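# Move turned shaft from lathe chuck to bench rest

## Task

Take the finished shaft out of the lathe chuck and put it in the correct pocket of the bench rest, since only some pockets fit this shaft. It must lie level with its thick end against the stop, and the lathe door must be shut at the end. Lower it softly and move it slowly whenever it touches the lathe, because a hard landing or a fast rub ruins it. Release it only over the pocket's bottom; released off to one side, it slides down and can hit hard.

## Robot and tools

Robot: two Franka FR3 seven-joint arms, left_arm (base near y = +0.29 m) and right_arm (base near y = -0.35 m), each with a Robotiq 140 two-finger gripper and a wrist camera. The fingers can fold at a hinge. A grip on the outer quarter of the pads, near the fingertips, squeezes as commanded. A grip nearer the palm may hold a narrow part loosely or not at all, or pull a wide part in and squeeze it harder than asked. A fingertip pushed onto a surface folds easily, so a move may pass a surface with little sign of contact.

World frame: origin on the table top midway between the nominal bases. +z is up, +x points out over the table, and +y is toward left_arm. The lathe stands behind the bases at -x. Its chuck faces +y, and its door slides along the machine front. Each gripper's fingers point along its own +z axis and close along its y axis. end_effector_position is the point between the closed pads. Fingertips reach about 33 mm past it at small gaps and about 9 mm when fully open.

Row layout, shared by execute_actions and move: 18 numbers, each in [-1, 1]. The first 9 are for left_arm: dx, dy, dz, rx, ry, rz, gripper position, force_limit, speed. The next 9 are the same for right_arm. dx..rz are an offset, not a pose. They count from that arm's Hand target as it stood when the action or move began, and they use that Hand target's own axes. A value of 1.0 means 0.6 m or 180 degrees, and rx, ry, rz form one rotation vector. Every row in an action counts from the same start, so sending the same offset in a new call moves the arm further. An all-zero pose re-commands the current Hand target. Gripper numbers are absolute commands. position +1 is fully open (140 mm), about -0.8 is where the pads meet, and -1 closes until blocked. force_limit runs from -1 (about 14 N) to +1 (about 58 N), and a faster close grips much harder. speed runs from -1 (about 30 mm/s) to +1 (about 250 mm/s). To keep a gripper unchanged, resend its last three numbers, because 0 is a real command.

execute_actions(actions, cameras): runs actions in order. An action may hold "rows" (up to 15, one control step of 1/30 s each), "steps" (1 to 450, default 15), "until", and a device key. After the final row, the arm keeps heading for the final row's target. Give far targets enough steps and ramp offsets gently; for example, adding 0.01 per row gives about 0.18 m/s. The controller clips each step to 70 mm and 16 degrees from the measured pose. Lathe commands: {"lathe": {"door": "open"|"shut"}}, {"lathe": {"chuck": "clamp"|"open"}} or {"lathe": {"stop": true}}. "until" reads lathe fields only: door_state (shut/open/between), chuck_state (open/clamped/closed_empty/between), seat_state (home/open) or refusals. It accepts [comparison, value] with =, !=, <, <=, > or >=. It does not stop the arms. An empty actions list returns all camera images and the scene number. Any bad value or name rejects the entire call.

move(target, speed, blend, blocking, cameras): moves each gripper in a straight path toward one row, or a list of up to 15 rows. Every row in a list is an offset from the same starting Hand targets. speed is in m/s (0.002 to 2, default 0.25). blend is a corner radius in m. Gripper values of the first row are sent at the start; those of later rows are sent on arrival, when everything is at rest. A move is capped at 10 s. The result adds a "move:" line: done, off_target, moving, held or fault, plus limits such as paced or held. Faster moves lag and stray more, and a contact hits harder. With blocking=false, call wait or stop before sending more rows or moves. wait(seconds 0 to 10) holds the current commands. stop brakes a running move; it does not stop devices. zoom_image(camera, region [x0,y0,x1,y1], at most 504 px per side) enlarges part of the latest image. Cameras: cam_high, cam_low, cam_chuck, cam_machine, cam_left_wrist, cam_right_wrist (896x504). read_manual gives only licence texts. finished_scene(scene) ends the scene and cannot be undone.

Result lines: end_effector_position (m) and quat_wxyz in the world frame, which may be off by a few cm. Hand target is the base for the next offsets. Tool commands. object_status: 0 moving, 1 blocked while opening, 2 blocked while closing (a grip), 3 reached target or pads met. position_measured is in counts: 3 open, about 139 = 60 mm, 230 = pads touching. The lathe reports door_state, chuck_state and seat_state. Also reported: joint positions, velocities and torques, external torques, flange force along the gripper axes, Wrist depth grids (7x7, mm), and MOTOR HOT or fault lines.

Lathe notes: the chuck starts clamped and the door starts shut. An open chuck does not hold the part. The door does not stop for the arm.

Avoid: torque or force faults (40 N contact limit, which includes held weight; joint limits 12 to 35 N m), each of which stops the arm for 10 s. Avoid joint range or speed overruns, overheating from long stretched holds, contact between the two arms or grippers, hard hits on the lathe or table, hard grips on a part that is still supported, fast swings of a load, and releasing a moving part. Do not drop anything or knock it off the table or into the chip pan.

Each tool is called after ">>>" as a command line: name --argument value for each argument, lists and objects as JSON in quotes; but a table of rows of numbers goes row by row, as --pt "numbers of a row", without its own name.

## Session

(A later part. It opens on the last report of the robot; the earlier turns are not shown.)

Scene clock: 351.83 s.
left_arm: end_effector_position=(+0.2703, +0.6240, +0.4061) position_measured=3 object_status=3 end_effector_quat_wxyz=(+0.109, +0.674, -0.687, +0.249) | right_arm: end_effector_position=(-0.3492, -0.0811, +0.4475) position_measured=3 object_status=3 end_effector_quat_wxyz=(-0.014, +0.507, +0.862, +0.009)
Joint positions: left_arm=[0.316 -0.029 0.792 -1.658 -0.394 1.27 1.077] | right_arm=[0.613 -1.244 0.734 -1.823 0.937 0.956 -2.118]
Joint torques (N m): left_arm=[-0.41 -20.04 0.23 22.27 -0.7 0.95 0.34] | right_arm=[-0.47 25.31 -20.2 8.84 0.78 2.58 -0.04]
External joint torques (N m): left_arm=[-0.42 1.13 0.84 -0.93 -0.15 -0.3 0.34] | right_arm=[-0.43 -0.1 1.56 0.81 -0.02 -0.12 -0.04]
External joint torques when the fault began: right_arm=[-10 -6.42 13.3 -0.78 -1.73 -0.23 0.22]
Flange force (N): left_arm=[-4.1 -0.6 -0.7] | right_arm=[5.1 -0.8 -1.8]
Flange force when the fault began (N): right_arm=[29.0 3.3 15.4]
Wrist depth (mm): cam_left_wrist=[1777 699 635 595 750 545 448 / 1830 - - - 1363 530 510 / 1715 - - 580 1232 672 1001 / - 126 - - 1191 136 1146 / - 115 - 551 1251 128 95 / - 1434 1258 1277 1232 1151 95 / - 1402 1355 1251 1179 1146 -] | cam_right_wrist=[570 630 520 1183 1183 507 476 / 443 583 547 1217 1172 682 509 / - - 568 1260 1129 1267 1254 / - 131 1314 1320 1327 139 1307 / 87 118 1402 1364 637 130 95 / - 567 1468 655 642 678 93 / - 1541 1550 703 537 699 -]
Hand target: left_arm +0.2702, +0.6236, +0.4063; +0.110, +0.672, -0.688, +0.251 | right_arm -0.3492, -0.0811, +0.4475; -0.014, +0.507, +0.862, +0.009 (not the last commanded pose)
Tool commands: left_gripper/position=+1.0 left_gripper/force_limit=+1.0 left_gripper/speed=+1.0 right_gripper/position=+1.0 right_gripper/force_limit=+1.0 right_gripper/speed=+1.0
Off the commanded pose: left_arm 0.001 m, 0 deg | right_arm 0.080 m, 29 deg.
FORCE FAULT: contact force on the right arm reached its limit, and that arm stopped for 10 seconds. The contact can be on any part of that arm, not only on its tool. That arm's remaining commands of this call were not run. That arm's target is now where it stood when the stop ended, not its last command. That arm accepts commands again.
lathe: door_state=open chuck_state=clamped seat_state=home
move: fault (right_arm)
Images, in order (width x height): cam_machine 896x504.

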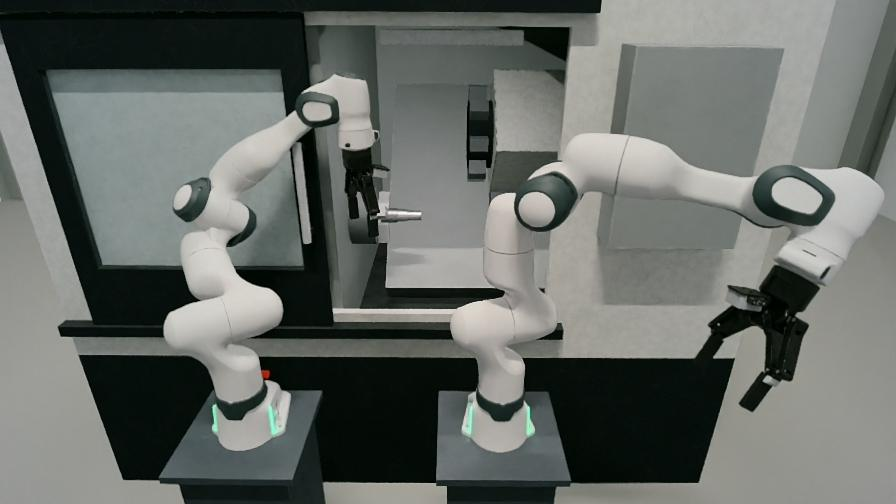

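>>> execute_actions --actions '[]'

>>> zoom_image --camera "cam_machine" --region '[150, 50, 450, 350]'

>>> zoom_image --camera "cam_low" --region '[440, 30, 740, 270]'

Scene clock: 427.50 s.
left_arm: end_effector_position=(+0.2703, +0.6240, +0.4061) position_measured=3 object_status=3 end_effector_quat_wxyz=(+0.109, +0.674, -0.687, +0.249) | right_arm: end_effector_position=(-0.3492, -0.0811, +0.4475) position_measured=3 object_status=3 end_effector_quat_wxyz=(-0.014, +0.507, +0.862, +0.009)
Joint positions: left_arm=[0.316 -0.029 0.792 -1.658 -0.394 1.27 1.077] | right_arm=[0.613 -1.244 0.734 -1.823 0.937 0.956 -2.118]
Joint velocities: within noise
Joint torques (N m): left_arm=[-0.4 -20.03 0.24 22.29 -0.7 0.95 0.31] | right_arm=[-0.97 25.47 -20.71 8.95 0.77 2.64 -0.04]
External joint torques (N m): left_arm=[-0.49 1.15 0.77 -0.88 -0.16 -0.3 0.32] | right_arm=[-0.96 0.07 1.09 0.88 -0.03 -0.06 -0.04]
Flange force (N): left_arm=[-4.1 -0.8 -0.8] | right_arm=[5.7 -0.3 -3.1]
Wrist depth (mm): cam_left_wrist=[1764 691 634 597 1402 547 448 / 1727 679 663 595 915 533 509 / 1844 - - - 1312 681 659 / 1715 126 - - 1514 136 1185 / - 115 - - 1264 128 95 / - 1402 1348 1277 1226 1157 95 / - 1394 1312 1284 1191 1157 -] | cam_right_wrist=[633 637 481 1150 1242 - 477 / - - 538 1229 - - - / 333 478 855 1267 1342 1280 1335 / 324 140 1314 1260 1300 139 1286 / 87 118 1386 1027 782 130 98 / - 625 1477 657 632 671 94 / - 1522 1522 715 539 697 -]
Hand target: left_arm +0.2702, +0.6236, +0.4063; +0.110, +0.672, -0.688, +0.251 | right_arm -0.3492, -0.0811, +0.4475; -0.014, +0.507, +0.862, +0.009 (not the last commanded pose)
Tool commands: left_gripper/position=+1.0 left_gripper/force_limit=+1.0 left_gripper/speed=+1.0 right_gripper/position=+1.0 right_gripper/force_limit=+1.0 right_gripper/speed=+1.0
Off the commanded pose: left_arm 0.001 m, 0 deg | right_arm 0.080 m, 29 deg.
lathe: door_state=open chuck_state=clamped seat_state=home
camera_calibration:
cam_left_wrist: T_world_to_cam=[[-0.977126, -0.0337265, -0.209971, 0.382907], [0.00321504, 0.984889, -0.173159, -0.540171], [0.212638, -0.169873, -0.962252, 0.578667], [0, 0, 0, 1]] pos_world=[0.252838, 0.643222, 0.543687]
cam_right_wrist: T_world_to_cam=[[0.872226, 0.489061, 0.00647291, 0.351065], [0.463784, -0.831202, 0.306606, -0.0331336], [0.155329, -0.264428, -0.951815, 0.599855], [0, 0, 0, 1]] pos_world=[-0.384016, -0.0406147, 0.578838]

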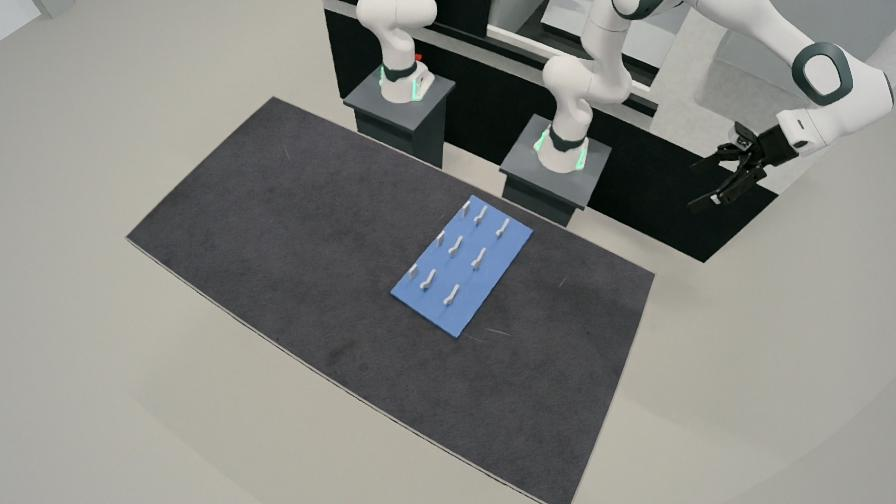

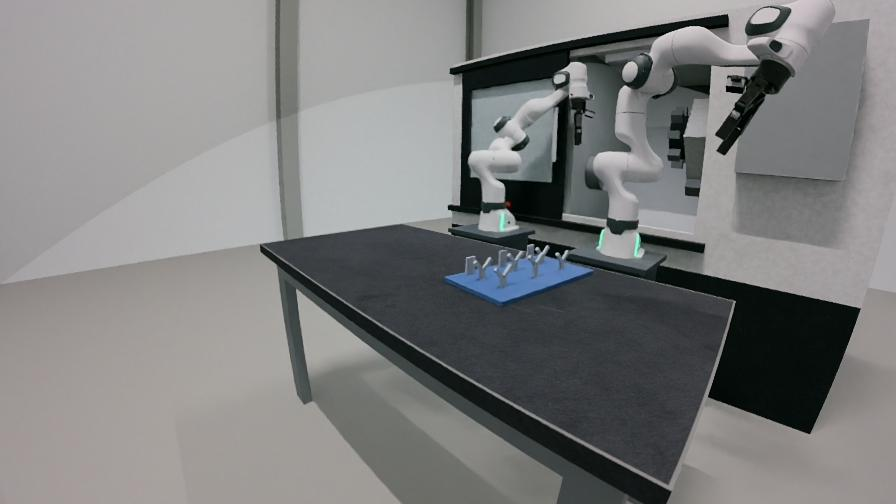

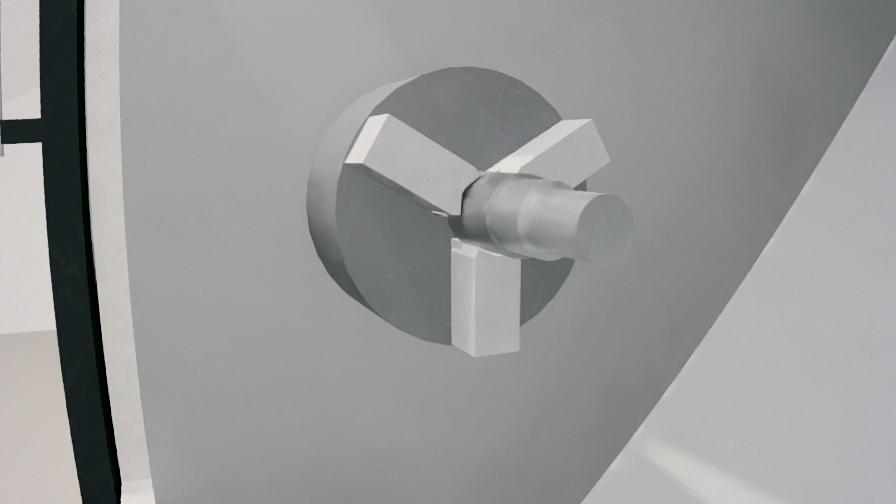

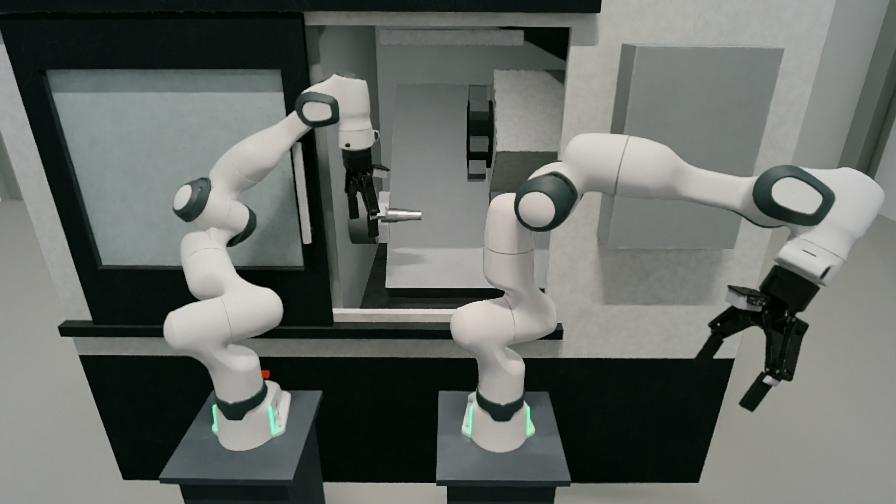

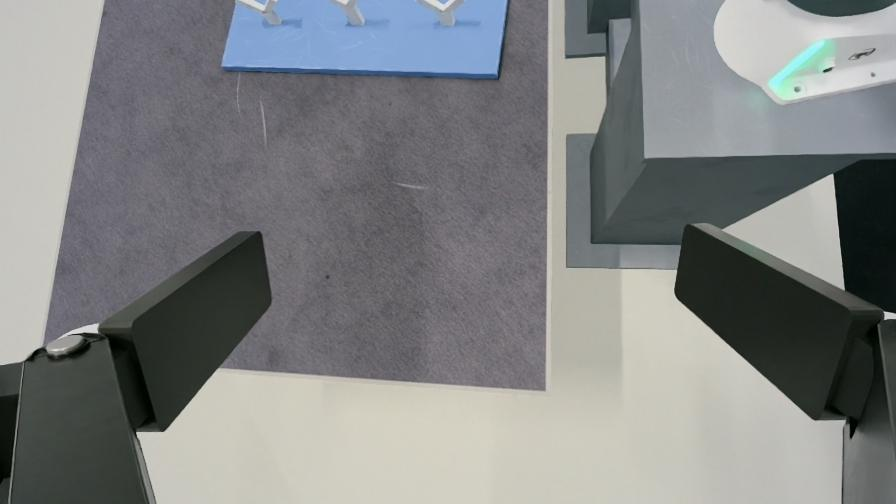

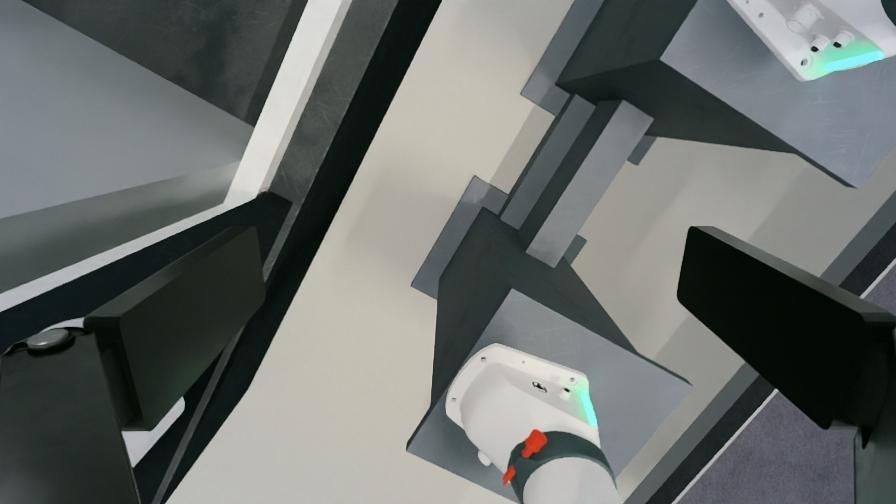

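Scaled by 1.680.

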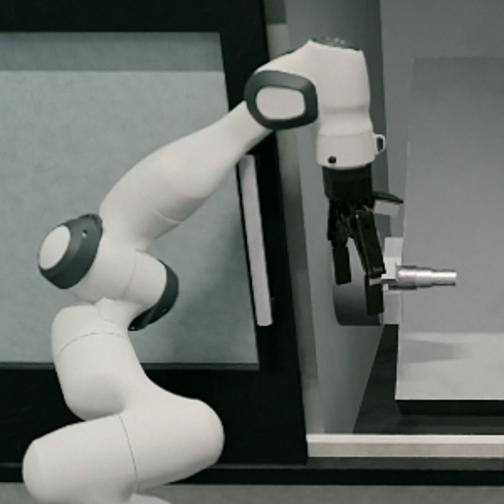

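Scaled by 1.680.

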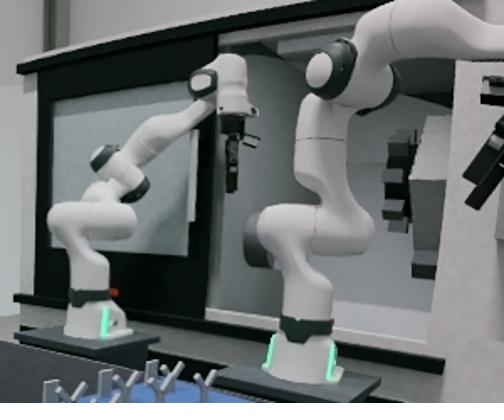

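>>> move --target '[0,0,0,0,0,0,1,1,1,-0.1627,0.0222,0.0395,0.0023,-0.0104,-0.1164,1,1,1]' --speed 0.15

Scene clock: 493.87 s.
left_arm: end_effector_position=(+0.2703, +0.6240, +0.4061) position_measured=3 object_status=3 end_effector_quat_wxyz=(+0.109, +0.674, -0.687, +0.249) | right_arm: end_effector_position=(-0.2921, -0.1596, +0.4206) position_measured=3 object_status=3 end_effector_quat_wxyz=(-0.001, +0.344, +0.939, +0.000)
Joint positions: left_arm=[0.316 -0.029 0.792 -1.658 -0.394 1.27 1.077] | right_arm=[0.954 -1.271 0.638 -2.103 0.726 1.034 -2.455]
Joint velocities: left_arm=[within noise] | right_arm=[0 0 0 0.001 0.002 0.001 -0.006]
Joint torques (N m): left_arm=[-0.41 -20.04 0.25 22.29 -0.7 0.94 0.34] | right_arm=[-0.3 20.27 -18.19 12.89 0.51 2.74 -0.28]
External joint torques (N m): left_arm=[-0.49 1.14 0.79 -0.96 -0.16 -0.32 0.34] | right_arm=[-0.35 1.06 0.81 0.39 -0.32 0.15 -0.28]
Flange force (N): left_arm=[-4.0 -0.6 -0.6] | right_arm=[3.3 2.6 -2.8]
Wrist depth (mm): cam_left_wrist=[1931 - 634 595 1340 546 449 / 1739 - - 618 1370 539 505 / 1764 - 640 - 1168 642 1044 / 1739 137 581 - - 136 1174 / - 115 591 - 1245 128 95 / - 115 1348 1319 1191 1185 95 / - 1386 1319 1258 1179 1135 -] | cam_right_wrist=[260 346 676 1134 1104 684 475 / 320 448 1206 1183 1119 725 510 / 389 879 1248 1267 1114 1273 524 / 524 128 1335 777 1320 139 1286 / 86 118 1394 563 1342 130 98 / - 1451 1434 521 645 1320 94 / - 1550 1580 430 693 684 -]
Hand target: left_arm +0.2702, +0.6236, +0.4063; +0.110, +0.672, -0.688, +0.251 | right_arm -0.2905, -0.1592, +0.4205; +0.000, +0.342, +0.940, +0.000
Off the commanded pose: left_arm 0.001 m, 0 deg | right_arm 0.002 m, 0 deg.
lathe: door_state=open chuck_state=clamped seat_state=home
move: done

>>> move --pt "0 0 0 0 0 0 1 1 1 -0.0375 0.2298 0 0 0 0.1389 1 1 1" --pt "0 0 0 0 0 0 1 1 1 -0.1685 0.4227 0 0 0 0.2778 1 1 1" --pt "0 0 0 0 0 0 1 1 1 -0.616 0.5742 -0.0325 0 0 0.2778 1 1 1" --speed 0.25 --blend '[0.04,0.04,0]'

Scene clock: 505.50 s.
left_arm: end_effector_position=(+0.2703, +0.6240, +0.4061) position_measured=3 object_status=3 end_effector_quat_wxyz=(+0.109, +0.674, -0.687, +0.249) | right_arm: end_effector_position=(+0.2127, -0.1319, +0.4398) position_measured=3 object_status=3 end_effector_quat_wxyz=(-0.002, +0.709, +0.705, +0.000)
Joint positions: left_arm=[0.316 -0.029 0.792 -1.658 -0.394 1.27 1.077] | right_arm=[0.216 -0.725 0.335 -2.113 0.225 1.419 -2.67]
Joint velocities: left_arm=[within noise] | right_arm=[0 0 0.001 0 0.001 0.001 -0.005]
Joint torques (N m): left_arm=[-0.37 -20.03 0.25 22.3 -0.69 0.93 0.34] | right_arm=[-0.25 -3.29 -7.3 23.11 0.62 2.76 -0.26]
External joint torques (N m): left_arm=[-0.44 1.08 0.79 -0.87 -0.16 -0.32 0.35] | right_arm=[-0.26 0.6 0.23 0.74 -0.34 0.19 -0.26]
Flange force (N): left_arm=[-4.0 -0.6 -0.8] | right_arm=[1.7 3.2 -2.7]
Wrist depth (mm): cam_left_wrist=[1901 - 644 600 1333 547 450 / 699 - - 594 1319 537 505 / 1727 649 615 - 915 634 609 / 1477 137 - - - 136 1151 / - 115 - - 1196 127 95 / - 1394 1340 1264 1214 1185 95 / - 1402 1326 1264 1239 1141 -] | cam_right_wrist=[876 1155 1119 1134 504 508 507 / 858 1172 1211 1188 529 528 530 / 829 1040 785 843 551 558 557 / 795 131 583 598 604 139 580 / 87 118 610 1371 619 130 98 / - 387 660 1459 662 658 94 / - 357 1560 1560 693 697 -]
Hand target: left_arm +0.2702, +0.6236, +0.4063; +0.110, +0.672, -0.688, +0.251 | right_arm +0.2140, -0.1326, +0.4399; +0.000, +0.707, +0.707, +0.000
Off the commanded pose: left_arm 0.001 m, 0 deg | right_arm 0.002 m, 0 deg.
lathe: door_state=open chuck_state=clamped seat_state=home
move: done

>>> move --pt "0 0 0 0 0 0 1 1 1 0.1648 -0.2693 0 0 0 -0.1852 1 1 1" --pt "0 0 0 0 0 0 1 1 1 0.1547 -0.5847 0 0 0 -0.3704 1 1 1" --pt "0 0 0 0 0 0 1 1 1 -0.0273 -0.8433 0 0 0 -0.5556 1 1 1" --speed 0.3 --blend '[0.05,0.05,0]'

Scene clock: 518.00 s.
left_arm: end_effector_position=(+0.2703, +0.6240, +0.4061) position_measured=3 object_status=3 end_effector_quat_wxyz=(+0.109, +0.674, -0.687, +0.249) | right_arm: end_effector_position=(-0.2902, -0.1494, +0.4397) position_measured=3 object_status=3 end_effector_quat_wxyz=(+0.002, -0.084, +0.997, +0.000)
Joint positions: left_arm=[0.316 -0.029 0.792 -1.658 -0.394 1.27 1.077] | right_arm=[1.421 -0.918 0.578 -2.084 0.465 1.285 -2.981]
Joint torques (N m): left_arm=[-0.41 -20.06 0.26 22.29 -0.7 0.95 0.35] | right_arm=[-0.66 7.35 -13.79 19.59 1.11 2.73 -0.28]
External joint torques (N m): left_arm=[-0.49 1.02 0.8 -0.84 -0.16 -0.3 0.35] | right_arm=[-0.67 0.76 0.7 0.65 0.2 0.19 -0.28]
Flange force (N): left_arm=[-3.8 -0.6 -0.7] | right_arm=[2.7 4.6 -2.5]
Wrist depth (mm): cam_left_wrist=[1715 689 644 600 - 550 445 / 1887 - - - 1284 539 510 / 1752 637 - - 926 676 1125 / - 137 - - 1291 136 1174 / - 115 - - 1312 127 95 / - 1418 1348 1312 1232 1168 95 / - 1418 1348 1258 1174 1141 -] | cam_right_wrist=[1150 1161 1155 1150 1150 882 501 / 1206 1211 1200 1194 1206 1211 1211 / 1267 1254 558 1248 1145 1254 1248 / 1335 131 574 1327 - 138 1314 / 87 118 606 1394 1327 122 98 / - 289 658 1486 1410 612 94 / - 288 713 734 1541 829 -]
Hand target: left_arm +0.2702, +0.6236, +0.4063; +0.110, +0.672, -0.688, +0.251 | right_arm -0.2919, -0.1492, +0.4400; +0.000, -0.087, +0.996, +0.000
Off the commanded pose: left_arm 0.001 m, 0 deg | right_arm 0.002 m, 1 deg.
lathe: door_state=open chuck_state=clamped seat_state=home
move: done

>>> move --pt "0 0 0 0 0 0 1 1 1 0 0 0 0 0 0.8889 1 1 1" --pt "0 0 0 0 0 0 1 1 1 -0.556 0.107 0 0 0 0.8889 1 1 1" --speed '[0.5,0.3]'

Scene clock: 552.77 s.
left_arm: end_effector_position=(+0.2703, +0.6240, +0.4061) position_measured=3 object_status=3 end_effector_quat_wxyz=(+0.109, +0.674, -0.687, +0.249) | right_arm: end_effector_position=(-0.2863, -0.1435, +0.4486) position_measured=3 object_status=3 end_effector_quat_wxyz=(-0.015, +0.739, +0.673, +0.012)
Joint positions: left_arm=[0.316 -0.029 0.792 -1.658 -0.394 1.27 1.077] | right_arm=[0.491 -1.479 0.504 -1.969 0.872 0.73 -1.812]
Joint torques (N m): left_arm=[-0.39 -20.02 0.3 22.22 -0.69 0.96 0.32] | right_arm=[-0.48 28.32 -15.26 7.25 0.69 2.68 -0.02]
External joint torques (N m): left_arm=[-0.44 1.12 0.88 -0.96 -0.15 -0.29 0.33] | right_arm=[-0.49 0.13 1.83 1.46 0.06 -0.06 -0.02]
External joint torques when the fault began: right_arm=[-8.29 -7.25 11.07 3.83 -0.91 -0.36 0.23]
Flange force (N): left_arm=[-4.0 -0.5 -0.5] | right_arm=[4.5 -4.0 -4.0]
Flange force when the fault began (N): right_arm=[20.0 -15.8 8.7]
Wrist depth (mm): cam_left_wrist=[1858 - 637 600 1319 546 448 / 1803 - - - 1312 538 505 / 1715 659 - - 1319 674 659 / 678 137 - 565 1245 137 1174 / - 115 - - 1239 128 95 / - 1426 1370 1245 1226 1185 95 / - 1402 1340 1258 1179 1141 -] | cam_right_wrist=[640 505 852 1155 1206 1172 1119 / 662 671 813 1211 1211 1188 1211 / 695 691 558 1280 582 580 594 / - 128 557 1342 589 139 598 / - 118 562 1402 567 130 98 / - 331 598 1468 1477 422 94 / - 254 570 1541 1541 292 261]
Hand target: left_arm +0.2702, +0.6236, +0.4063; +0.110, +0.672, -0.688, +0.251 | right_arm -0.2863, -0.1435, +0.4486; -0.015, +0.739, +0.673, +0.012 (not the last commanded pose)
Tool commands: left_gripper/position=+1.0 left_gripper/force_limit=+1.0 left_gripper/speed=+1.0 right_gripper/position=+1.0 right_gripper/force_limit=+1.0 right_gripper/speed=+1.0
Off the commanded pose: left_arm 0.001 m, 0 deg | right_arm 0.333 m, 55 deg.
FORCE FAULT: contact force on the right arm reached its limit, and that arm stopped for 10 seconds. The contact can be on any part of that arm, not only on its tool. That arm's remaining commands of this call were not run. That arm's target is now where it stood when the stop ended, not its last command. That arm accepts commands again.
lathe: door_state=open chuck_state=clamped seat_state=home
move: fault (right_arm); path passed 0 of 2 targets; limits=paced

>>> move --target '[0,0,0,0,0,0,1,1,1,0,0,0,0,0,-0.16,1,1,1]' --speed 0.15

Scene clock: 579.80 s.
left_arm: end_effector_position=(+0.2703, +0.6240, +0.4061) position_measured=3 object_status=3 end_effector_quat_wxyz=(+0.109, +0.674, -0.687, +0.249) | right_arm: end_effector_position=(-0.2877, -0.1437, +0.4489) position_measured=3 object_status=3 end_effector_quat_wxyz=(-0.012, +0.550, +0.835, +0.016)
Joint positions: left_arm=[0.316 -0.029 0.792 -1.658 -0.394 1.27 1.077] | right_arm=[0.727 -1.347 0.581 -2.002 0.792 0.905 -2.138]
Joint velocities: left_arm=[within noise] | right_arm=[0 0 -0.001 -0.001 0 0.001 -0.006]
Joint torques (N m): left_arm=[-0.39 -20.04 0.29 22.3 -0.7 0.95 0.32] | right_arm=[-0.31 24.56 -17.23 9.79 0.45 2.96 -0.11]
External joint torques (N m): left_arm=[-0.4 1.03 0.9 -0.9 -0.16 -0.3 0.33] | right_arm=[-0.34 1.09 1.27 0.42 -0.3 0.24 -0.11]
Flange force (N): left_arm=[-3.9 -0.4 -0.7] | right_arm=[4.6 0.9 -2.9]
Wrist depth (mm): cam_left_wrist=[1844 672 632 600 1348 547 449 / 1817 - 616 - 1348 532 506 / 1505 - - 587 922 685 665 / 1703 138 - 607 - 137 1196 / - 115 - - 1239 128 95 / - 115 1434 1277 1226 1174 95 / - 1402 1319 1264 1196 1135 -] | cam_right_wrist=[627 642 521 1150 908 810 1129 / 365 - 558 1223 1194 1217 1223 / 303 419 1260 1235 1254 1273 1267 / 289 139 1349 1145 870 139 609 / 87 118 1394 840 610 130 98 / - 640 1459 671 502 1402 94 / - 1513 1550 1550 321 686 -]
Hand target: left_arm +0.2702, +0.6236, +0.4063; +0.110, +0.672, -0.688, +0.251 | right_arm -0.2863, -0.1435, +0.4486; -0.011, +0.549, +0.836, +0.016
Off the commanded pose: left_arm 0.001 m, 0 deg | right_arm 0.001 m, 0 deg.
lathe: door_state=open chuck_state=clamped seat_state=home
move: done

>>> move --pt "0 0 0 0 0 0 1 1 1 0.0257 0.4588 0 0 0 0 1 1 1" --pt "0 0 0 0 0 0 1 1 1 -0.315 0.7727 0.0143 0 0 0 1 1 1" --speed 0.25 --blend '[0.08,0]'

Scene clock: 592.70 s.
left_arm: end_effector_position=(+0.2703, +0.6240, +0.4061) position_measured=3 object_status=3 end_effector_quat_wxyz=(+0.109, +0.674, -0.687, +0.249) | right_arm: end_effector_position=(+0.2127, -0.1317, +0.4397) position_measured=3 object_status=3 end_effector_quat_wxyz=(-0.013, +0.551, +0.834, +0.016)
Joint positions: left_arm=[0.316 -0.029 0.792 -1.658 -0.394 1.27 1.077] | right_arm=[0.608 -0.692 0.083 -2.142 0.089 1.473 -2.903]
Joint torques (N m): left_arm=[-0.38 -20.04 0.26 22.26 -0.7 0.96 0.36] | right_arm=[-0.27 -6.46 -2.37 24.05 0.71 2.8 -0.16]
External joint torques (N m): left_arm=[-0.33 0.98 0.94 -0.9 -0.15 -0.29 0.36] | right_arm=[-0.3 0.52 0 0.81 -0.34 0.21 -0.16]
Flange force (N): left_arm=[-3.9 -0.3 -0.6] | right_arm=[0.2 3.4 -2.7]
Wrist depth (mm): cam_left_wrist=[1872 709 639 601 1348 540 453 / 1739 - - - 1394 539 506 / - - - - 1333 693 1090 / 678 135 - - 1460 136 1168 / - 115 - - 1239 128 95 / - 1410 1355 1277 1305 1185 95 / - 1386 1319 1271 1185 1141 -] | cam_right_wrist=[832 1140 1166 1145 512 507 498 / 529 541 832 1200 536 537 524 / 512 540 553 1211 557 557 561 / 358 139 591 593 583 139 584 / 86 118 1327 613 616 130 98 / - 1418 1434 647 648 648 94 / - 1541 1486 675 684 684 -]
Hand target: left_arm +0.2702, +0.6236, +0.4063; +0.110, +0.672, -0.688, +0.251 | right_arm +0.2142, -0.1320, +0.4396; -0.011, +0.549, +0.836, +0.016
Off the commanded pose: left_arm 0.001 m, 0 deg | right_arm 0.002 m, 0 deg.
lathe: door_state=open chuck_state=clamped seat_state=home
move: done

>>> move --target '[0,0,0,0,0,0,1,1,1,-0.2407,0.27,0.4667,0,0,0.8389,1,1,1]' --speed 0.35

Scene clock: 615.67 s.
left_arm: end_effector_position=(+0.2703, +0.6240, +0.4061) position_measured=3 object_status=3 end_effector_quat_wxyz=(+0.109, +0.674, -0.687, +0.249) | right_arm: end_effector_position=(+0.4197, -0.1894, +0.1562) position_measured=3 object_status=3 end_effector_quat_wxyz=(-0.018, +0.948, -0.318, -0.007)
Joint positions: left_arm=[0.316 -0.029 0.792 -1.658 -0.394 1.27 1.077] | right_arm=[-0.798 -0.306 1.141 -2.381 0.399 2.219 -0.886]
Joint velocities: left_arm=[within noise] | right_arm=[0 0 -0.001 0.001 0 0 0.005]
Joint torques (N m): left_arm=[-0.38 -20.06 0.25 22.29 -0.7 0.94 0.32] | right_arm=[-1.21 -5.35 -6.87 23.23 0.64 2.36 0.11]
External joint torques (N m): left_arm=[-0.35 1.11 0.9 -0.94 -0.14 -0.31 0.33] | right_arm=[-1.13 -0.66 1.42 0.78 -0.02 -0.3 0.11]
Flange force (N): left_arm=[-4.1 -0.5 -0.7] | right_arm=[4.9 -8.5 2.1]
Wrist depth (mm): cam_left_wrist=[1830 691 635 603 1410 549 449 / 1739 - - 597 1402 525 521 / 1931 - - - 929 687 658 / 1680 136 - - - 137 1174 / - 115 564 - 1251 127 95 / - 603 1460 1298 1226 1168 95 / - 1386 1340 1258 1174 1146 -] | cam_right_wrist=[261 259 258 255 254 252 250 / 276 274 272 270 266 266 263 / 292 289 287 285 282 280 278 / 307 140 304 303 299 149 294 / 87 118 325 322 319 139 98 / - 345 346 344 347 445 94 / - 363 372 370 - 359 -]
Hand target: left_arm +0.2702, +0.6236, +0.4063; +0.110, +0.672, -0.688, +0.251 | right_arm +0.4199, -0.1892, +0.1569; -0.018, +0.947, -0.322, -0.007
Off the commanded pose: left_arm 0.001 m, 0 deg | right_arm 0.001 m, 0 deg.
lathe: door_state=open chuck_state=clamped seat_state=home
move: done

>>> move --pt "0 0 0 0 0 0 1 1 1 -0.1083 0.17 -0.2717 0 0 0 1 1 1" --pt "0 0 0 0 0 0 1 1 1 -0.3988 0.0768 -0.2717 0 0 -0.1639 1 1 1" --pt "0 0 0 0 0 0 1 1 1 -0.6973 0.14 -0.2717 0 0 -0.3278 1 1 1" --pt "0 0 0 0 0 0 1 1 1 -0.9258 0.3417 -0.2717 0 0 -0.4917 1 1 1" --speed 0.28 --blend '[0.0,0.05,0.05,0]' --cameras '["cam_machine"]'

Scene clock: 659.53 s.
left_arm: end_effector_position=(+0.2703, +0.6240, +0.4061) position_measured=3 object_status=3 end_effector_quat_wxyz=(+0.109, +0.674, -0.687, +0.249) | right_arm: end_effector_position=(-0.1440, -0.0202, +0.3273) position_measured=3 object_status=3 end_effector_quat_wxyz=(-0.016, +0.904, +0.427, +0.009)
Joint positions: left_arm=[0.316 -0.029 0.792 -1.658 -0.394 1.27 1.077] | right_arm=[0.74 -1.126 0.748 -2.382 0.681 1.463 -1.259]
Joint velocities: left_arm=[within noise] | right_arm=[0.004 0.003 -0.001 0.002 -0.001 0.001 -0.002]
Joint torques (N m): left_arm=[-0.4 -20.03 0.22 22.24 -0.69 0.94 0.32] | right_arm=[-0.24 12.28 -17.61 18.59 0.89 2.84 -0.26]
External joint torques (N m): left_arm=[-0.41 1.06 0.83 -0.94 -0.14 -0.31 0.33] | right_arm=[-0.33 1.9 0.84 0.57 0.01 0.09 -0.26]
Flange force (N): left_arm=[-3.8 -0.4 -0.5] | right_arm=[6.5 -4.9 -1.7]
Wrist depth (mm): cam_left_wrist=[1764 661 642 600 1340 552 447 / - 741 - 609 1386 539 507 / - - - - 926 693 668 / 1582 124 563 - 1402 136 1191 / - 115 - - 1264 128 95 / - 1418 1394 1312 1185 1162 95 / - 1402 1298 1291 1185 1135 -] | cam_right_wrist=[719 1099 1211 - 1049 1057 1031 / - - 1114 1076 1053 1114 1095 / 490 717 1140 1150 846 469 1114 / 455 139 994 1211 482 139 466 / - 118 808 1248 499 130 98 / - 110 556 1023 1342 424 94 / - 725 552 719 1386 555 -]
Hand target: left_arm +0.2702, +0.6236, +0.4063; +0.110, +0.672, -0.688, +0.251 | right_arm -0.1452, -0.0196, +0.3274; -0.018, +0.903, +0.430, +0.008
Off the commanded pose: left_arm 0.001 m, 0 deg | right_arm 0.001 m, 0 deg.
lathe: door_state=open chuck_state=clamped seat_state=home
move: done
Images, in order (width x height): cam_machine 896x504.

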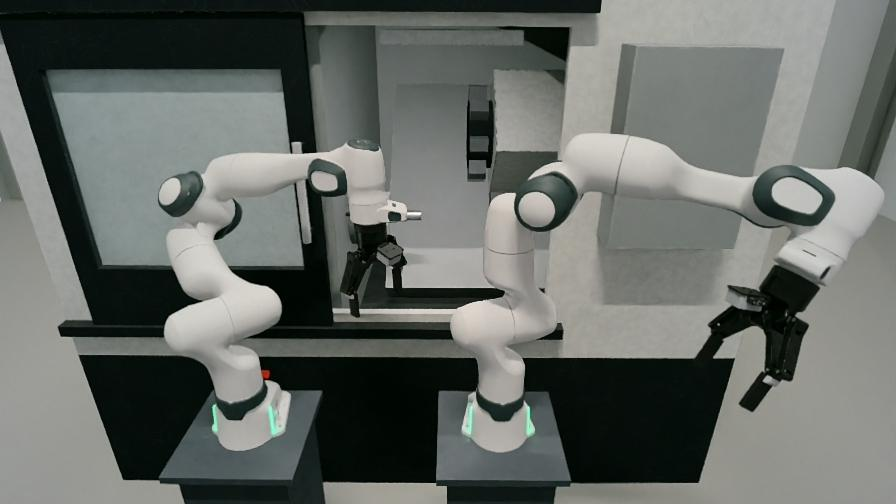

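>>> move --pt "0 0 0 0 0 0 1 1 1 -0.2818 -0.1027 0.0123 0 0 -0.1639 1 1 1" --pt "0 0 0 0 0 0 1 1 1 -0.272 -0.3027 0.129 0 0 -0.1639 1 1 1" --speed 0.2 --cameras '["cam_machine","cam_right_wrist"]'

Scene clock: 680.83 s.
left_arm: end_effector_position=(+0.2703, +0.6240, +0.4061) position_measured=3 object_status=3 end_effector_quat_wxyz=(+0.109, +0.674, -0.687, +0.249) | right_arm: end_effector_position=(-0.3397, -0.0753, +0.2803) position_measured=3 object_status=3 end_effector_quat_wxyz=(-0.005, +0.762, +0.648, +0.006)
Joint positions: left_arm=[0.316 -0.029 0.792 -1.658 -0.394 1.27 1.077] | right_arm=[1.037 -1.118 0.984 -2.299 0.845 1.504 -1.311]
Joint torques (N m): left_arm=[-0.37 -20.02 0.23 22.25 -0.68 0.94 0.32] | right_arm=[-0.31 13.67 -22.09 16.43 0.86 2.57 -0.05]
External joint torques (N m): left_arm=[-0.41 1.13 0.82 -0.96 -0.14 -0.31 0.33] | right_arm=[-0.4 -0.33 0.89 0.85 0.01 -0.14 -0.05]
External joint torques when the fault began: right_arm=[2.19 -4.45 10.06 8.06 -0.42 0.24 0.1]
Flange force (N): left_arm=[-4.0 -0.5 -0.5] | right_arm=[2.4 -3.6 -0.5]
Flange force when the fault began (N): right_arm=[8.1 -31.0 2.6]
Wrist depth (mm): cam_left_wrist=[1691 613 640 597 1451 549 448 / 1657 678 639 - 1378 537 508 / - - 629 568 919 726 739 / 1603 125 - - 1105 137 1179 / - 115 - - 1258 127 95 / - 1426 1340 1298 1202 1185 95 / - 1394 1319 1245 1196 1162 -] | cam_right_wrist=[483 355 723 1010 756 1015 1027 / 505 378 643 1067 1062 1067 1071 / 531 524 598 1119 805 1076 1124 / 558 131 430 1177 619 139 431 / - 118 450 1223 821 130 98 / - 96 410 1335 1300 430 94 / - 305 379 1459 1394 486 -]
Hand target: left_arm +0.2702, +0.6236, +0.4063; +0.110, +0.672, -0.688, +0.251 | right_arm -0.3397, -0.0753, +0.2803; -0.005, +0.762, +0.648, +0.006 (not the last commanded pose)
Tool commands: left_gripper/position=+1.0 left_gripper/force_limit=+1.0 left_gripper/speed=+1.0 right_gripper/position=+1.0 right_gripper/force_limit=+1.0 right_gripper/speed=+1.0
Off the commanded pose: left_arm 0.001 m, 0 deg | right_arm 0.074 m, 1 deg.
FORCE FAULT: contact force on the right arm reached its limit, and that arm stopped for 10 seconds. The contact can be on any part of that arm, not only on its tool. That arm's remaining commands of this call were not run. That arm's target is now where it stood when the stop ended, not its last command. That arm accepts commands again.
lathe: door_state=open chuck_state=clamped seat_state=home
move: fault (right_arm); path passed 1 of 2 targets
camera_calibration:
cam_right_wrist: T_world_to_cam=[[0.987561, -0.157116, 0.00622967, 0.331693], [-0.150623, -0.933895, 0.324274, -0.202887], [-0.0451307, -0.321178, -0.945943, 0.366771], [0, 0, 0, 1]] pos_world=[-0.341573, -0.0195619, 0.410669]
Images, in order (width x height): cam_machine 896x504, cam_right_wrist 896x504.

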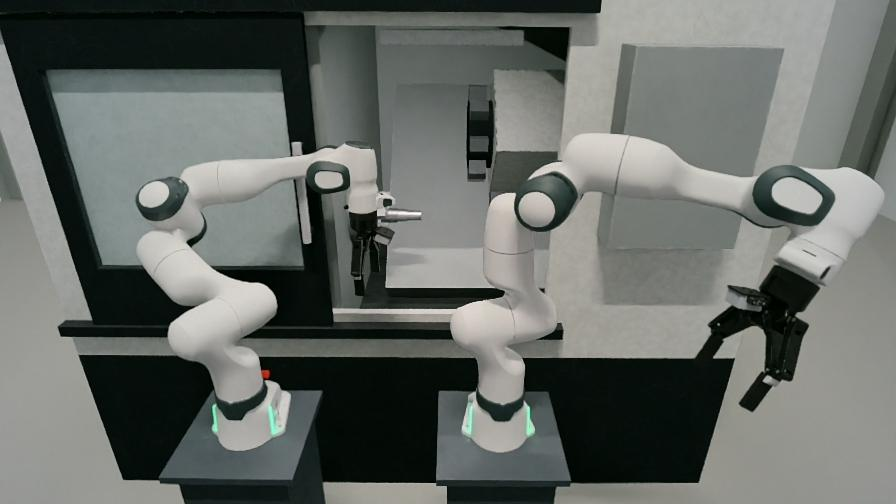

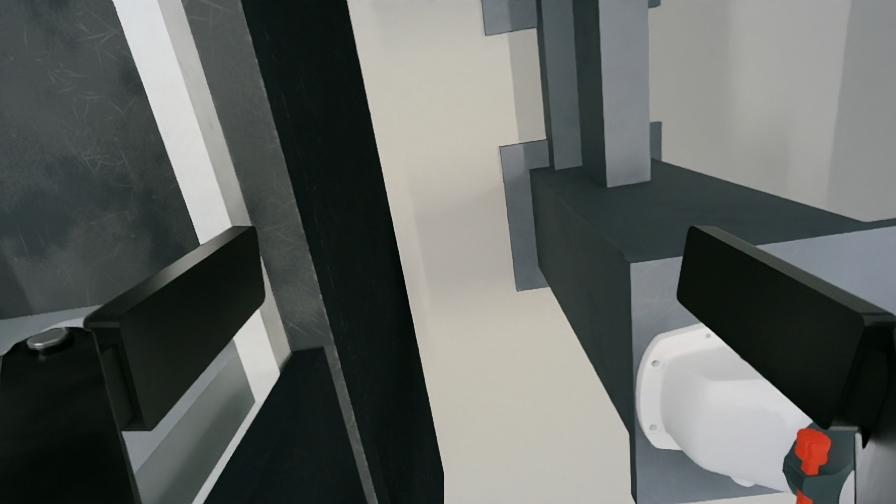

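>>> move --target '[0,0,0,0,0,0,1,1,1,-0.0498,0.076,-0.0662,0,0,0,1,1,1]' --speed 0.1

Scene clock: 736.10 s.
left_arm: end_effector_position=(+0.2703, +0.6240, +0.4061) position_measured=3 object_status=3 end_effector_quat_wxyz=(+0.109, +0.674, -0.687, +0.249) | right_arm: end_effector_position=(-0.3014, -0.1115, +0.3201) position_measured=3 object_status=3 end_effector_quat_wxyz=(-0.007, +0.763, +0.646, +0.005)
Joint positions: left_arm=[0.316 -0.029 0.792 -1.658 -0.394 1.27 1.077] | right_arm=[1.142 -1.168 0.811 -2.346 0.744 1.41 -1.32]
Joint velocities: left_arm=[within noise] | right_arm=[0.002 0 0 0.001 -0.002 -0.004 0]
Joint torques (N m): left_arm=[-0.4 -20.04 0.26 22.28 -0.7 0.95 0.31] | right_arm=[-0.22 13.08 -19.51 16.77 0.59 2.44 -0.24]
External joint torques (N m): left_arm=[-0.46 1.03 0.83 -0.84 -0.16 -0.3 0.31] | right_arm=[-0.17 0.18 0.74 0.38 -0.25 -0.27 -0.24]
Flange force (N): left_arm=[-3.8 -0.6 -0.8] | right_arm=[1.7 -1.7 -0.8]
Wrist depth (mm): cam_left_wrist=[1803 674 632 595 1496 547 449 / 2190 - - - 1370 536 507 / 1668 - 618 - 1146 634 1062 / 1872 137 597 569 - 137 1168 / - 115 559 - 1220 128 95 / - 1402 1348 1251 1220 1179 95 / - 1418 1378 1460 1191 1130 -] | cam_right_wrist=[520 387 1015 1049 - 1062 1049 / 545 409 908 1099 1080 1109 1099 / 571 433 928 1150 699 678 460 / 603 128 487 1194 477 139 462 / - 118 510 1280 671 130 98 / - 313 495 1335 1327 426 94 / - 286 446 1459 1418 1434 -]
Hand target: left_arm +0.2702, +0.6236, +0.4063; +0.110, +0.672, -0.688, +0.251 | right_arm -0.2997, -0.1127, +0.3196; -0.005, +0.762, +0.648, +0.006
Off the commanded pose: left_arm 0.001 m, 0 deg | right_arm 0.002 m, 0 deg.
lathe: door_state=open chuck_state=clamped seat_state=home
move: done

>>> move --pt "0 0 0 0 0 0 1 1 1 0.195 0.2378 -0.0667 0 0 0.1667 1 1 1" --pt "0 0 0 0 0 0 1 1 1 0.2327 0.6109 -0.1333 0 0 0.3778 1 1 1" --pt "0 0 0 0 0 0 1 1 1 0.0237 0.931 -0.2 0 0 0.6 1 1 1" --speed 0.3 --blend '[0.05,0.05,0]'

>>> move --target '[0,0,0,0,0,0,1,1,1,0,0,0,0,0,-0.6667,1,1,1]' --speed 0.4

Scene clock: 754.53 s.
left_arm: end_effector_position=(+0.2703, +0.6240, +0.4061) position_measured=3 object_status=3 end_effector_quat_wxyz=(+0.109, +0.674, -0.687, +0.249) | right_arm: end_effector_position=(+0.2541, -0.1903, +0.4395) position_measured=3 object_status=3 end_effector_quat_wxyz=(-0.008, +0.973, -0.232, -0.001)
Joint positions: left_arm=[0.316 -0.029 0.792 -1.658 -0.394 1.27 1.077] | right_arm=[-0.188 -0.785 0.424 -2.116 0.316 1.391 -0.961]
Joint velocities: left_arm=[within noise] | right_arm=[-0.002 0 0 0 0 -0.001 0.005]
Joint torques (N m): left_arm=[-0.4 -20.05 0.31 22.31 -0.68 0.95 0.35] | right_arm=[-1.23 -1.63 -8.77 22.64 0.86 2.39 0.12]
External joint torques (N m): left_arm=[-0.45 1.08 0.88 -0.89 -0.14 -0.3 0.35] | right_arm=[-1.31 -0.75 1.03 0.91 0 -0.28 0.12]
Flange force (N): left_arm=[-4.0 -0.5 -0.7] | right_arm=[-0.3 -2.5 -2.8]
Wrist depth (mm): cam_left_wrist=[1790 676 637 597 1426 515 449 / 1752 - - - 1378 541 502 / 1790 - 601 561 940 683 606 / 1691 125 603 606 1105 136 1141 / - 115 563 - 1258 128 95 / - 1394 1378 1251 1208 1174 95 / - 1386 1340 1271 1196 1090 -] | cam_right_wrist=[496 510 508 505 505 1155 1145 / 523 528 531 529 528 1188 1211 / 550 547 557 1177 557 563 1267 / 591 140 - - 579 149 1076 / 87 118 - 1402 624 130 103 / - 103 - 1531 1172 417 94 / - 622 635 - 979 286 262]
Hand target: left_arm +0.2702, +0.6236, +0.4063; +0.110, +0.672, -0.688, +0.251 | right_arm +0.2536, -0.1901, +0.4402; -0.007, +0.972, -0.236, +0.000
Off the commanded pose: left_arm 0.001 m, 0 deg | right_arm 0.001 m, 0 deg.
lathe: door_state=open chuck_state=clamped seat_state=home
move: done

Scene clock: 758.53 s.
left_arm: end_effector_position=(+0.2703, +0.6240, +0.4061) position_measured=3 object_status=3 end_effector_quat_wxyz=(+0.109, +0.674, -0.687, +0.249) | right_arm: end_effector_position=(+0.2531, -0.1887, +0.4393) position_measured=3 object_status=3 end_effector_quat_wxyz=(-0.005, +0.692, +0.722, +0.006)
Joint positions: left_arm=[0.316 -0.029 0.792 -1.658 -0.394 1.27 1.077] | right_arm=[1.05 -0.725 -0.301 -2.126 -0.188 1.438 -2.429]
Joint velocities: left_arm=[within noise] | right_arm=[0.001 0 0 0 -0.001 0 -0.005]
Joint torques (N m): left_arm=[-0.42 -20.06 0.3 22.28 -0.69 0.94 0.32] | right_arm=[-0.3 -5.99 5.06 23.59 0.62 2.33 -0.29]
External joint torques (N m): left_arm=[-0.46 1.08 0.89 -0.93 -0.15 -0.31 0.33] | right_arm=[-0.26 -1.03 -0.4 0.9 -0.35 -0.29 -0.29]
Flange force (N): left_arm=[-3.9 -0.5 -0.6] | right_arm=[-2.5 0.0 -2.4]
Wrist depth (mm): cam_left_wrist=[1803 - 640 595 1298 547 449 / 1635 - 639 - 969 537 505 / - - - 566 919 685 745 / - 138 - - 1151 137 1191 / - 115 - - 1251 128 95 / - 1410 1386 1355 1220 1162 95 / - 1402 1326 1271 1208 1151 -] | cam_right_wrist=[945 1145 1183 1161 509 509 511 / 852 1200 1223 537 533 534 536 / 835 558 567 560 560 558 562 / - 139 591 594 590 139 586 / 87 118 625 633 627 130 98 / - 1451 1486 664 669 - 94 / - 325 1570 701 695 701 -]
Hand target: left_arm +0.2702, +0.6236, +0.4063; +0.110, +0.672, -0.688, +0.251 | right_arm +0.2536, -0.1901, +0.4402; -0.004, +0.690, +0.724, +0.006
Off the commanded pose: left_arm 0.001 m, 0 deg | right_arm 0.002 m, 0 deg.
lathe: door_state=open chuck_state=clamped seat_state=home
move: done

>>> move --pt "0 0 0 0 0 0 1 1 1 0.095 0.178 0.5667 0 0 0 1 1 1" --pt "0 0 0 0 0 0 1 1 1 0.095 0.178 0.5667 0 0 0.6667 1 1 1" --speed 0.4

Scene clock: 771.70 s.
left_arm: end_effector_position=(+0.2703, +0.6240, +0.4061) position_measured=3 object_status=3 end_effector_quat_wxyz=(+0.109, +0.674, -0.687, +0.249) | right_arm: end_effector_position=(+0.3587, -0.1220, +0.1027) position_measured=3 object_status=3 end_effector_quat_wxyz=(-0.009, +0.972, -0.234, -0.001)
Joint positions: left_arm=[0.316 -0.029 0.792 -1.658 -0.394 1.27 1.077] | right_arm=[0.823 -0.111 -0.257 -2.534 -0.021 2.438 -0.556]
Joint velocities: left_arm=[within noise] | right_arm=[0 0 -0.002 0.001 0.001 -0.001 0.006]
Joint torques (N m): left_arm=[-0.37 -20.09 0.29 22.28 -0.69 0.95 0.31] | right_arm=[-1.23 -24.24 1.3 21.51 0.16 2.74 0.22]
External joint torques (N m): left_arm=[-0.44 1.14 0.84 -0.95 -0.14 -0.3 0.31] | right_arm=[-1.12 0.46 0.72 0.22 -0.35 0.08 0.22]
Flange force (N): left_arm=[-4.0 -0.6 -0.6] | right_arm=[0.4 -1.0 0.4]
Wrist depth (mm): cam_left_wrist=[1947 - 642 595 1394 538 448 / 1727 - - - 1505 533 507 / 691 703 - - 1298 668 663 / - 126 - - 1168 136 1208 / - 115 - - 1226 128 95 / - 1434 1370 1319 1232 1179 95 / - 1394 1333 1258 1179 1146 -] | cam_right_wrist=[207 207 207 207 207 206 207 / 218 218 217 217 217 217 217 / 229 229 229 228 229 228 228 / 241 140 244 241 241 149 238 / 87 118 256 256 255 139 98 / - 269 272 272 1119 406 94 / - 287 287 1134 986 446 77]
Hand target: left_arm +0.2702, +0.6236, +0.4063; +0.110, +0.672, -0.688, +0.251 | right_arm +0.3586, -0.1232, +0.1014; -0.007, +0.972, -0.236, +0.000
Off the commanded pose: left_arm 0.001 m, 0 deg | right_arm 0.002 m, 0 deg.
lathe: door_state=open chuck_state=clamped seat_state=home
move: done; limits=paced

>>> move --pt "0 0 0 0 0 0 1 1 1 -0.0787 0.1342 -0.3643 0 0 0 1 1 1" --pt "0 0 0 0 0 0 1 1 1 -0.3643 0.0402 -0.3643 0 0 -0.1611 1 1 1" --pt "0 0 0 0 0 0 1 1 1 -0.6595 0.0965 -0.3643 0 0 -0.3222 1 1 1" --pt "0 0 0 0 0 0 1 1 1 -0.8905 0.289 -0.3643 0 0 -0.4833 1 1 1" --pt "0 0 0 0 0 0 1 1 1 -0.9885 0.5075 -0.3643 0 0 -0.6111 1 1 1" --speed 0.28 --blend '[0.04,0.04,0.04,0.04,0]' --cameras '["cam_machine"]'

Scene clock: 791.43 s.
left_arm: end_effector_position=(+0.2703, +0.6240, +0.4061) position_measured=3 object_status=3 end_effector_quat_wxyz=(+0.109, +0.674, -0.687, +0.249) | right_arm: end_effector_position=(-0.3076, -0.1253, +0.3179) position_measured=3 object_status=3 end_effector_quat_wxyz=(-0.004, +0.753, +0.658, +0.007)
Joint positions: left_arm=[0.316 -0.029 0.792 -1.658 -0.394 1.27 1.077] | right_arm=[1.97 -0.717 0.408 -2.419 0.253 1.748 -0.806]
Joint velocities: left_arm=[within noise] | right_arm=[0 0 0 0 0.002 0 -0.006]
Joint torques (N m): left_arm=[-0.4 -20.03 0.29 22.26 -0.69 0.96 0.34] | right_arm=[-0.2 -5.27 -7.12 24.89 0.75 2.75 -0.28]
External joint torques (N m): left_arm=[-0.41 1.17 0.9 -0.97 -0.14 -0.29 0.35] | right_arm=[-0.2 0.61 0.79 0.75 -0.02 0.06 -0.28]
Flange force (N): left_arm=[-4.2 -0.5 -0.6] | right_arm=[2.3 -4.0 -1.4]
Wrist depth (mm): cam_left_wrist=[- 709 642 597 - 547 448 / 1830 693 - 588 889 536 503 / 1543 - - 588 892 681 672 / 670 126 - - 1168 136 1179 / - 115 - 513 1251 128 95 / - 1386 1418 1226 1220 1179 95 / - 1402 1333 1245 1196 1120 -] | cam_right_wrist=[508 388 986 1036 736 1053 1071 / 530 399 821 1119 1090 1095 1099 / 616 424 664 1155 667 587 456 / 578 128 - 1211 479 139 470 / 87 118 466 1280 503 130 98 / - 306 474 1349 1335 422 94 / - 282 455 1459 1443 1443 -]
Hand target: left_arm +0.2702, +0.6236, +0.4063; +0.110, +0.672, -0.688, +0.251 | right_arm -0.3088, -0.1255, +0.3180; -0.004, +0.750, +0.661, +0.006
Off the commanded pose: left_arm 0.001 m, 0 deg | right_arm 0.001 m, 0 deg.
lathe: door_state=open chuck_state=clamped seat_state=home
move: done
Images, in order (width x height): cam_machine 896x504.

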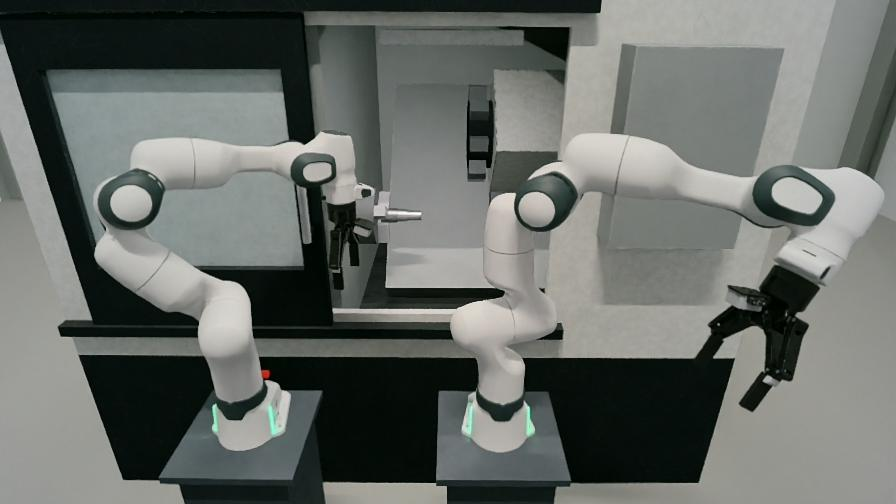

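>>> move --target '[0,0,0,0,0,0,1,1,1,0.087,-0.3318,-0.1695,0.306,-0.0234,-0.0348,0.4,1,1]' --speed 0.2 --cameras '["cam_machine","cam_right_wrist"]'

Scene clock: 813.27 s.
left_arm: end_effector_position=(+0.2703, +0.6240, +0.4061) position_measured=3 object_status=3 end_effector_quat_wxyz=(+0.109, +0.674, -0.687, +0.249) | right_arm: end_effector_position=(-0.4996, -0.0503, +0.4212) position_measured=78 object_status=3 end_effector_quat_wxyz=(-0.326, +0.628, +0.626, -0.326)
Joint positions: left_arm=[0.316 -0.029 0.792 -1.658 -0.394 1.27 1.077] | right_arm=[2.414 -0.553 -0.043 -2.468 1.012 2.394 -1.419]
Joint velocities: left_arm=[within noise] | right_arm=[-0.001 0 -0.001 -0.002 0 0 -0.006]
Joint torques (N m): left_arm=[-0.39 -20.05 0.29 22.29 -0.69 0.95 0.32] | right_arm=[-0.27 -14.19 0.35 26.46 0.33 2.12 -0.35]
External joint torques (N m): left_arm=[-0.35 1.1 0.96 -0.94 -0.13 -0.29 0.33] | right_arm=[-0.27 0.17 -0.11 0.42 0.1 0.27 -0.27]
Flange force (N): left_arm=[-4.1 -0.4 -0.7] | right_arm=[1.6 -0.2 1.2]
Wrist depth (mm): cam_left_wrist=[1777 707 640 600 1402 549 446 / 1739 644 - - 936 537 507 / 1727 - 587 618 885 672 665 / 1657 138 - - 1120 137 1191 / - 115 - - 1245 128 95 / - 1386 1355 1258 1179 1151 95 / - 1402 1326 1264 1232 1130 -] | cam_right_wrist=[695 652 389 - 691 560 351 / 728 - 409 - 673 582 354 / - - 425 471 - 586 370 / - 587 359 409 157 572 392 / - 86 374 413 415 108 92 / - - 310 322 334 - - / - - - - 318 - -]
Hand target: left_arm +0.2702, +0.6236, +0.4063; +0.110, +0.672, -0.688, +0.251 | right_arm -0.5000, -0.0500, +0.4202; -0.327, +0.627, +0.627, -0.326
Off the commanded pose: left_arm 0.001 m, 0 deg | right_arm 0.001 m, 0 deg.
lathe: door_state=open chuck_state=clamped seat_state=home
move: done
camera_calibration:
cam_right_wrist: T_world_to_cam=[[0.578467, 0.00106626, -0.815705, 0.642331], [0.275712, -0.941399, 0.194294, 0.0181258], [-0.767697, -0.337292, -0.544863, -0.0298182], [0, 0, 0, 1]] pos_world=[-0.399456, 0.00632126, 0.504184]
Images, in order (width x height): cam_machine 896x504, cam_right_wrist 896x504.

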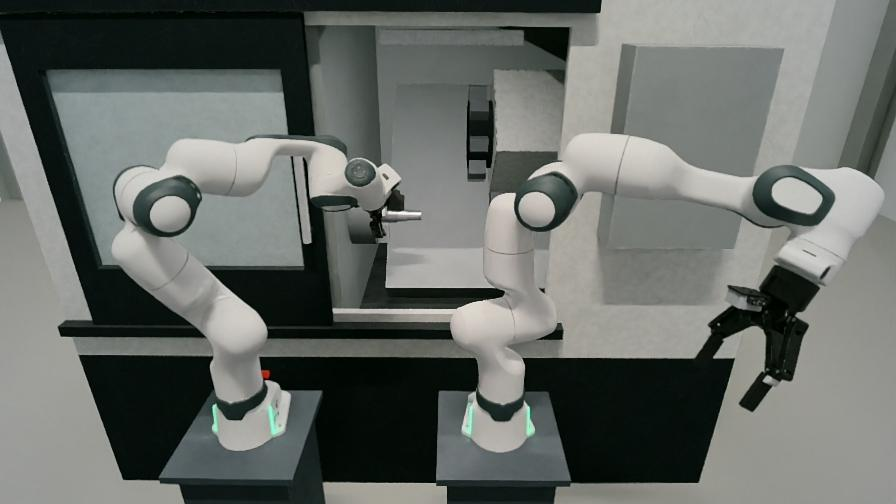

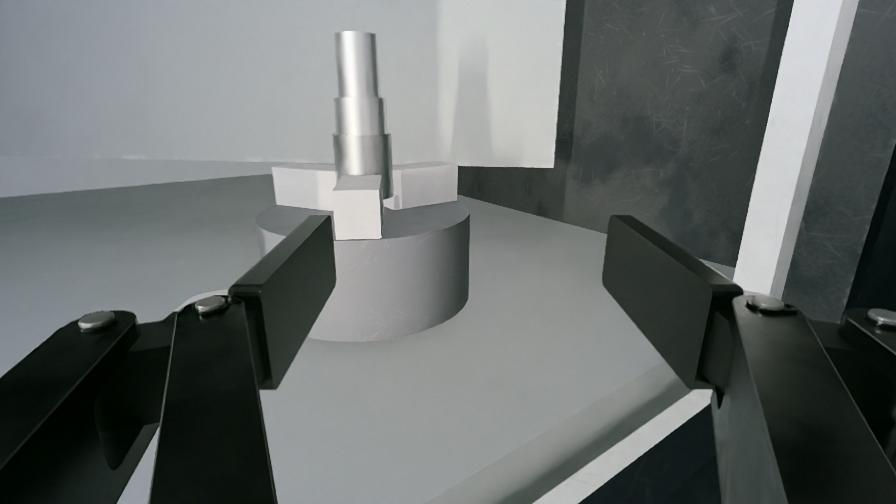

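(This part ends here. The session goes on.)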